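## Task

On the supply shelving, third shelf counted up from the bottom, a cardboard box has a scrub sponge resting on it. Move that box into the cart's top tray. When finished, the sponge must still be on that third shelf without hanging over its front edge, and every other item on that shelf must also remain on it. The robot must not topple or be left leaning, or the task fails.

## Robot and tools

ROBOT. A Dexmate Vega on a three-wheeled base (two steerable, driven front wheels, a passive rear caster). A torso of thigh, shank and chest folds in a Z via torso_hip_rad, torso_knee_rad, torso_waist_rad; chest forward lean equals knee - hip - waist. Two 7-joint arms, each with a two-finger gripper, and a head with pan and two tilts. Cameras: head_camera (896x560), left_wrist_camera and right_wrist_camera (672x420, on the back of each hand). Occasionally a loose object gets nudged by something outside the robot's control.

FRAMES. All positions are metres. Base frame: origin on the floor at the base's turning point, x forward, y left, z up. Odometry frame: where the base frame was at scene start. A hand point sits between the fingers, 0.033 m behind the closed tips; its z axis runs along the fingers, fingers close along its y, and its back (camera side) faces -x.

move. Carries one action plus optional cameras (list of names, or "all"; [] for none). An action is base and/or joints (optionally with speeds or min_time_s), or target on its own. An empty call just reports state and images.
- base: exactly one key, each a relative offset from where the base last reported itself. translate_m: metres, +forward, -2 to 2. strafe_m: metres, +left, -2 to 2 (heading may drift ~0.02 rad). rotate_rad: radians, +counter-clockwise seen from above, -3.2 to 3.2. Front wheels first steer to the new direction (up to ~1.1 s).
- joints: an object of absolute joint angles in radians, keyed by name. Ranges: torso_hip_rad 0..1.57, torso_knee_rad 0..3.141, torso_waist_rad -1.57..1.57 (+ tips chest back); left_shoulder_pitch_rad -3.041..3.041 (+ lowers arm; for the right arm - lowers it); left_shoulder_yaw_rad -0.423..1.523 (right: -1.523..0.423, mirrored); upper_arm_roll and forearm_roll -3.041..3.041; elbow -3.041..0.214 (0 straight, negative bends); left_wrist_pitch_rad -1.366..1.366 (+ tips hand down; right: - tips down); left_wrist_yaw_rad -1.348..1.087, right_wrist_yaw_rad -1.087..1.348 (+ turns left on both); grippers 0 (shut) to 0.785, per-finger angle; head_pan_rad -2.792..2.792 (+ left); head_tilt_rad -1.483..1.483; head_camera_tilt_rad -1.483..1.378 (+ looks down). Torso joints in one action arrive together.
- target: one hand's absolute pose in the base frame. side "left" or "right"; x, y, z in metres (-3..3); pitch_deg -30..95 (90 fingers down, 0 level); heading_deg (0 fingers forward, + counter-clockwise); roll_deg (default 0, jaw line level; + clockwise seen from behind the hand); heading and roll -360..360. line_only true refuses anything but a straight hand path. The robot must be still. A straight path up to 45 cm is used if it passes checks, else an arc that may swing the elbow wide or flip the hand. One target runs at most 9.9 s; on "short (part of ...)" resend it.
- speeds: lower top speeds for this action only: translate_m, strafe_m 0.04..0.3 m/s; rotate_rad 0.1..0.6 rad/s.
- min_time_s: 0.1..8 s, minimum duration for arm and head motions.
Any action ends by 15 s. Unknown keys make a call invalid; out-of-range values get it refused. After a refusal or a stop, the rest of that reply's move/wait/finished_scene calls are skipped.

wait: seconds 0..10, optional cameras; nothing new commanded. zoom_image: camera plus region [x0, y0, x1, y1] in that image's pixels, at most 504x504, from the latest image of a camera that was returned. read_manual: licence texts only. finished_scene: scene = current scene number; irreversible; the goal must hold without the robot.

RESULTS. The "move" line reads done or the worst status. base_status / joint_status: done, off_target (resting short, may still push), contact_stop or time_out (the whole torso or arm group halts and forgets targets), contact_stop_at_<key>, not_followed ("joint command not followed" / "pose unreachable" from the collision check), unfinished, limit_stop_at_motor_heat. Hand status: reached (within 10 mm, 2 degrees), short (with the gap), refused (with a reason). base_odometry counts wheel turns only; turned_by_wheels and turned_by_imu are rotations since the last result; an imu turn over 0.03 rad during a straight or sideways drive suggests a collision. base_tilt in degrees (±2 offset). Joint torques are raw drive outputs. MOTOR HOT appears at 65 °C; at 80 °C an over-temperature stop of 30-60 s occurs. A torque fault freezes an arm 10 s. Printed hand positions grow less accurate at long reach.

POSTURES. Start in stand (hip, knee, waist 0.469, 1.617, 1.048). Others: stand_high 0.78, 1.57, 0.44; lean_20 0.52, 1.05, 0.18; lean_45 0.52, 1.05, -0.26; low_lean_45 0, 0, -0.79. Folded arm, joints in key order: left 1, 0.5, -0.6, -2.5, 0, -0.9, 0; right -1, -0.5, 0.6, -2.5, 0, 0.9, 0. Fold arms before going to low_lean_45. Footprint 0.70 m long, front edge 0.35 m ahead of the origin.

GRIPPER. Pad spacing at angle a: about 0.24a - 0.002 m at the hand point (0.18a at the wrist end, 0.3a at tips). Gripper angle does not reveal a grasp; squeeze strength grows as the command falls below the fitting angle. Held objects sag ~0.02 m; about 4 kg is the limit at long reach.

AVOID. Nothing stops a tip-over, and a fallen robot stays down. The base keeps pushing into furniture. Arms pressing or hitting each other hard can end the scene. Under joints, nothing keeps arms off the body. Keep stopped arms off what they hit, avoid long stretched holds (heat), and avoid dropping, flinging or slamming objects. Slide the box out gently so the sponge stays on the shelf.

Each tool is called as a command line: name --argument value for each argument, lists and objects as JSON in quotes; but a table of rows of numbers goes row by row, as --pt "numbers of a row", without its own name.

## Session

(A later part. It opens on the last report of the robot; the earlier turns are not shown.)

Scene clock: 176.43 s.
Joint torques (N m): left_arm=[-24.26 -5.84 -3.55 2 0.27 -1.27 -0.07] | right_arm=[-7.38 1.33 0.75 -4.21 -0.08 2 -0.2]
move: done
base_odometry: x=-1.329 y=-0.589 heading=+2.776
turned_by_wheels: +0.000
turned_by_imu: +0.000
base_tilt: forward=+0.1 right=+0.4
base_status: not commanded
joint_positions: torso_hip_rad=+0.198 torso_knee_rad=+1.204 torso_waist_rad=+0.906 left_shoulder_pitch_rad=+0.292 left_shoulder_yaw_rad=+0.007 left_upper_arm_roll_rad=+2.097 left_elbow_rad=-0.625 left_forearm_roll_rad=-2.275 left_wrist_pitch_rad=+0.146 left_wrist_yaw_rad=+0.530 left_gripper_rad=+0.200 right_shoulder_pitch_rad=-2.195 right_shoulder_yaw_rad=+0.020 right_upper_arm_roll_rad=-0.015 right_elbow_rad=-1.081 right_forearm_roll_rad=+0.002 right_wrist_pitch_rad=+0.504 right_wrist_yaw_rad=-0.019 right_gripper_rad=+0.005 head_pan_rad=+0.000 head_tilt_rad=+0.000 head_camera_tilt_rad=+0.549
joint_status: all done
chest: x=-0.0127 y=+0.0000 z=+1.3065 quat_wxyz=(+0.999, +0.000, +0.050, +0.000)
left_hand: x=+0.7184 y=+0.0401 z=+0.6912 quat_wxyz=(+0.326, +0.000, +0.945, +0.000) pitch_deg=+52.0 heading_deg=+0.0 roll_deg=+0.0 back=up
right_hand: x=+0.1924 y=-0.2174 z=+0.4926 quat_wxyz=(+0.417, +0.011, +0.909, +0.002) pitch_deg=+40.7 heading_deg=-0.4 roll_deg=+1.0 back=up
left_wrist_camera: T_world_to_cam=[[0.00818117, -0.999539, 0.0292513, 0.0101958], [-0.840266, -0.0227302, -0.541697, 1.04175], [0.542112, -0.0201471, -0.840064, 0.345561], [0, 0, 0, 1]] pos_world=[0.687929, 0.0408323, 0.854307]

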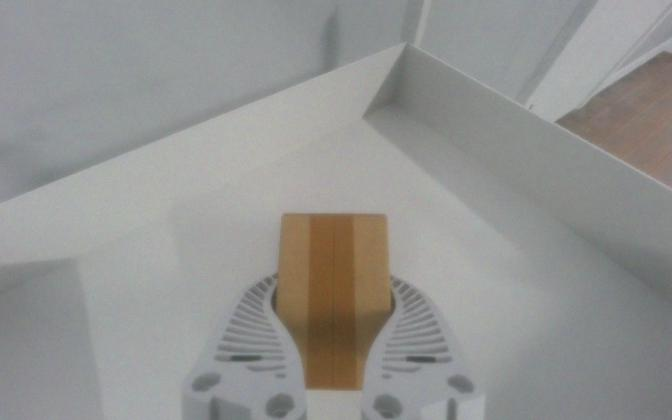

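move --joints '{"torso_hip_rad":0.18,"torso_knee_rad":1.178,"torso_waist_rad":0.898}' --cameras '[]'

move --joints '{"left_gripper_rad":0.27}' --cameras '["left_wrist_camera"]'

move --joints '{"left_gripper_rad":0.45}' --cameras '["head_camera","left_wrist_camera"]'

Scene clock: 177.70 s.
Joint torques (N m): left_arm=[0.29 -4.77 -0.76 -2.93 -3.09 5.13 -0.15] | right_arm=[-7.13 0.71 0.4 -4.06 -0.19 2.55 -0.07]
move: done
base_odometry: x=-1.329 y=-0.589 heading=+2.776
turned_by_wheels: +0.000
turned_by_imu: +0.000
base_tilt: forward=+0.1 right=+0.3
base_status: not commanded
joint_positions: torso_hip_rad=+0.180 torso_knee_rad=+1.178 torso_waist_rad=+0.898 left_shoulder_pitch_rad=+0.292 left_shoulder_yaw_rad=+0.007 left_upper_arm_roll_rad=+2.097 left_elbow_rad=-0.624 left_forearm_roll_rad=-2.274 left_wrist_pitch_rad=+0.144 left_wrist_yaw_rad=+0.530 left_gripper_rad=+0.200 right_shoulder_pitch_rad=-2.195 right_shoulder_yaw_rad=+0.020 right_upper_arm_roll_rad=-0.015 right_elbow_rad=-1.081 right_forearm_roll_rad=+0.002 right_wrist_pitch_rad=+0.504 right_wrist_yaw_rad=-0.019 right_gripper_rad=+0.005 head_pan_rad=+0.000 head_tilt_rad=+0.000 head_camera_tilt_rad=+0.549
joint_status: all done
chest: x=-0.0137 y=+0.0000 z=+1.2987 quat_wxyz=(+0.999, +0.000, +0.050, +0.000)
left_hand: x=+0.7192 y=+0.0403 z=+0.6852 quat_wxyz=(+0.327, +0.000, +0.945, +0.000) pitch_deg=+51.8 heading_deg=+0.0 roll_deg=+0.0 back=up
right_hand: x=+0.1921 y=-0.2174 z=+0.4850 quat_wxyz=(+0.418, +0.011, +0.909, +0.002) pitch_deg=+40.6 heading_deg=-0.4 roll_deg=+1.0 back=up

Scene clock: 178.23 s.
Joint torques (N m): left_arm=[-0.33 -4 -0.68 -2.86 -3 5.2 -0.27] | right_arm=[-4.37 0.23 0.88 -5.36 -0.28 3.48 -0.15]
move: done
base_odometry: x=-1.329 y=-0.589 heading=+2.776
turned_by_wheels: +0.000
turned_by_imu: +0.000
base_tilt: forward=+0.1 right=+0.3
base_status: not commanded
joint_positions: torso_hip_rad=+0.180 torso_knee_rad=+1.178 torso_waist_rad=+0.898 left_shoulder_pitch_rad=+0.292 left_shoulder_yaw_rad=+0.007 left_upper_arm_roll_rad=+2.097 left_elbow_rad=-0.624 left_forearm_roll_rad=-2.274 left_wrist_pitch_rad=+0.145 left_wrist_yaw_rad=+0.530 left_gripper_rad=+0.270 right_shoulder_pitch_rad=-2.195 right_shoulder_yaw_rad=+0.020 right_upper_arm_roll_rad=-0.015 right_elbow_rad=-1.081 right_forearm_roll_rad=+0.002 right_wrist_pitch_rad=+0.504 right_wrist_yaw_rad=-0.019 right_gripper_rad=+0.005 head_pan_rad=+0.000 head_tilt_rad=+0.000 head_camera_tilt_rad=+0.549
joint_status: all done
chest: x=-0.0136 y=+0.0000 z=+1.2987 quat_wxyz=(+0.999, +0.000, +0.050, +0.000)
left_hand: x=+0.7192 y=+0.0403 z=+0.6851 quat_wxyz=(+0.327, +0.000, +0.945, +0.000) pitch_deg=+51.8 heading_deg=+0.0 roll_deg=+0.0 back=up
right_hand: x=+0.1921 y=-0.2174 z=+0.4850 quat_wxyz=(+0.418, +0.011, +0.909, +0.002) pitch_deg=+40.6 heading_deg=-0.4 roll_deg=+1.0 back=up
left_wrist_camera: T_world_to_cam=[[0.00866308, -0.999533, 0.0292877, 0.0102132], [-0.838402, -0.0232228, -0.544557, 1.03973], [0.544983, -0.0198373, -0.838212, 0.336691], [0, 0, 0, 1]] pos_world=[0.688131, 0.0410328, 0.848111]

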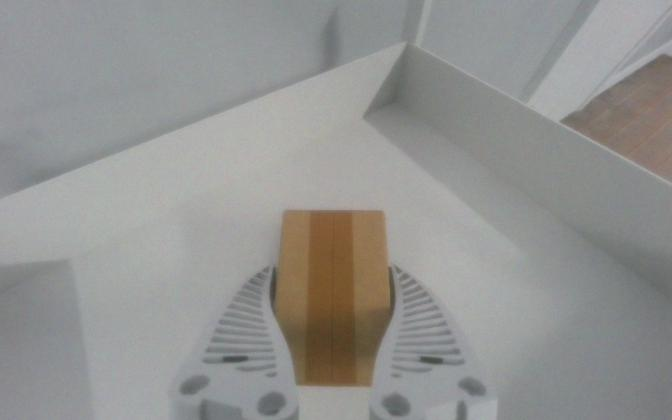

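Scene clock: 178.90 s.
Joint torques (N m): left_arm=[-18.79 -3.39 -2.6 0.34 -0.14 -0.17 -0.12] | right_arm=[-5.21 0.78 -0.13 -3.72 -0.4 2.47 -0.2]
move: done
base_odometry: x=-1.329 y=-0.589 heading=+2.776
turned_by_wheels: +0.000
turned_by_imu: +0.000
base_tilt: forward=+0.2 right=+0.3
base_status: not commanded
joint_positions: torso_hip_rad=+0.180 torso_knee_rad=+1.178 torso_waist_rad=+0.898 left_shoulder_pitch_rad=+0.292 left_shoulder_yaw_rad=+0.007 left_upper_arm_roll_rad=+2.097 left_elbow_rad=-0.624 left_forearm_roll_rad=-2.274 left_wrist_pitch_rad=+0.146 left_wrist_yaw_rad=+0.530 left_gripper_rad=+0.450 right_shoulder_pitch_rad=-2.195 right_shoulder_yaw_rad=+0.020 right_upper_arm_roll_rad=-0.015 right_elbow_rad=-1.081 right_forearm_roll_rad=+0.002 right_wrist_pitch_rad=+0.504 right_wrist_yaw_rad=-0.019 right_gripper_rad=+0.005 head_pan_rad=+0.000 head_tilt_rad=+0.000 head_camera_tilt_rad=+0.549
joint_status: all done
chest: x=-0.0132 y=+0.0000 z=+1.2986 quat_wxyz=(+0.999, +0.000, +0.050, +0.000)
left_hand: x=+0.7183 y=+0.0402 z=+0.6837 quat_wxyz=(+0.326, +0.000, +0.945, +0.000) pitch_deg=+51.9 heading_deg=+0.0 roll_deg=+0.0 back=up
right_hand: x=+0.1920 y=-0.2174 z=+0.4848 quat_wxyz=(+0.417, +0.011, +0.909, +0.002) pitch_deg=+40.7 heading_deg=-0.4 roll_deg=+1.0 back=up
head_camera: T_world_to_cam=[[0.0159652, -0.999784, 0.0133066, 0.0117051], [-0.601002, -0.0202314, -0.798991, 1.08962], [0.799088, 0.00475871, -0.601196, 0.846792], [0, 0, 0, 1]] pos_world=[-0.0219861, 0.0297174, 1.37953]
left_wrist_camera: T_world_to_cam=[[0.00835316, -0.999541, 0.0291378, 0.0103958], [-0.839946, -0.0228249, -0.542189, 1.03763], [0.542605, -0.0199452, -0.839751, 0.338811], [0, 0, 0, 1]] pos_world=[0.687629, 0.0408325, 0.846808]

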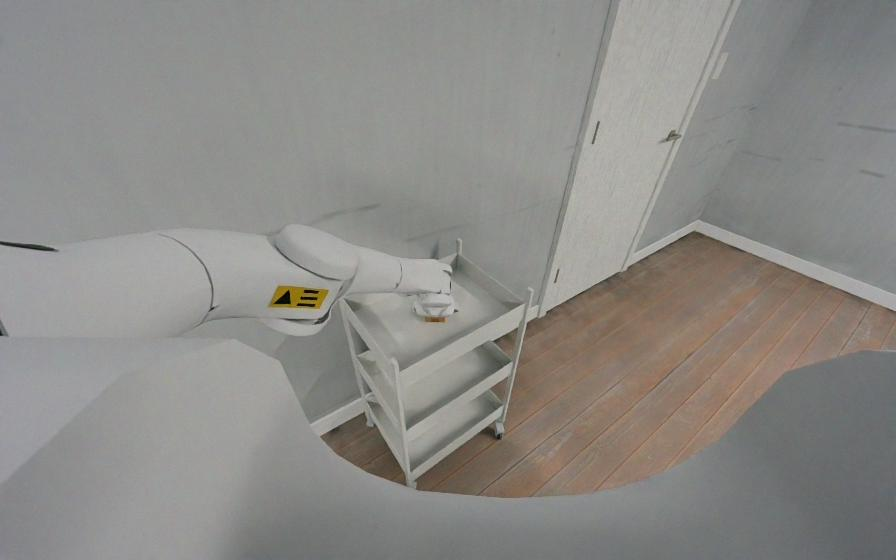

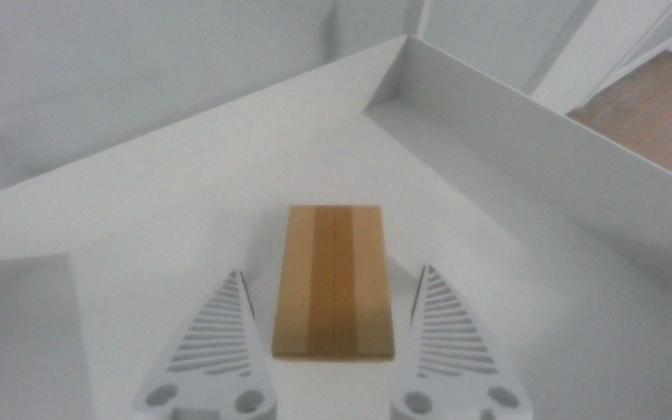

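move --joints '{"torso_hip_rad":0.469,"torso_knee_rad":1.617,"torso_waist_rad":1.048}' --cameras '["left_wrist_camera"]'

finished_scene --scene 1

Scene clock: 182.40 s.
Joint torques (N m): left_arm=[-23.15 -4.41 -3.47 0.82 0.62 -1.46 -0.1] | right_arm=[-4.14 2.41 0.72 -3.92 -0.26 3.09 -0.08]
move: done
base_odometry: x=-1.329 y=-0.589 heading=+2.776
turned_by_wheels: +0.000
turned_by_imu: +0.001
base_tilt: forward=+0.2 right=+0.3
base_status: not commanded
joint_positions: torso_hip_rad=+0.469 torso_knee_rad=+1.617 torso_waist_rad=+1.048 left_shoulder_pitch_rad=+0.292 left_shoulder_yaw_rad=+0.007 left_upper_arm_roll_rad=+2.097 left_elbow_rad=-0.625 left_forearm_roll_rad=-2.275 left_wrist_pitch_rad=+0.146 left_wrist_yaw_rad=+0.530 left_gripper_rad=+0.450 right_shoulder_pitch_rad=-2.195 right_shoulder_yaw_rad=+0.020 right_upper_arm_roll_rad=-0.015 right_elbow_rad=-1.081 right_forearm_roll_rad=+0.002 right_wrist_pitch_rad=+0.504 right_wrist_yaw_rad=-0.019 right_gripper_rad=+0.005 head_pan_rad=+0.000 head_tilt_rad=+0.000 head_camera_tilt_rad=+0.549
joint_status: all done
chest: x=-0.0110 y=+0.0000 z=+1.4154 quat_wxyz=(+0.999, +0.000, +0.050, +0.000)
left_hand: x=+0.7199 y=+0.0400 z=+0.7999 quat_wxyz=(+0.325, +0.000, +0.946, +0.000) pitch_deg=+52.0 heading_deg=+0.0 roll_deg=+0.0 back=up
right_hand: x=+0.1938 y=-0.2174 z=+0.6015 quat_wxyz=(+0.417, +0.011, +0.909, +0.002) pitch_deg=+40.7 heading_deg=-0.4 roll_deg=+1.0 back=up
left_wrist_camera: T_world_to_cam=[[0.00819675, -0.999539, 0.0292457, 0.00699772], [-0.840582, -0.0227285, -0.541207, 1.10172], [0.541622, -0.0201473, -0.84038, 0.436651], [0, 0, 0, 1]] pos_world=[0.689528, 0.0408322, 0.963007]

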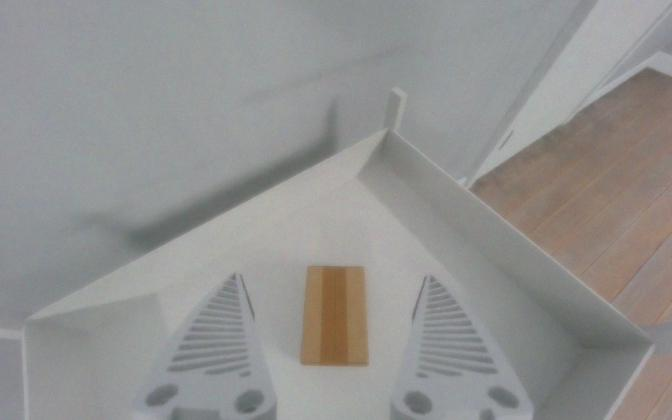

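The scene is finished: the task was done.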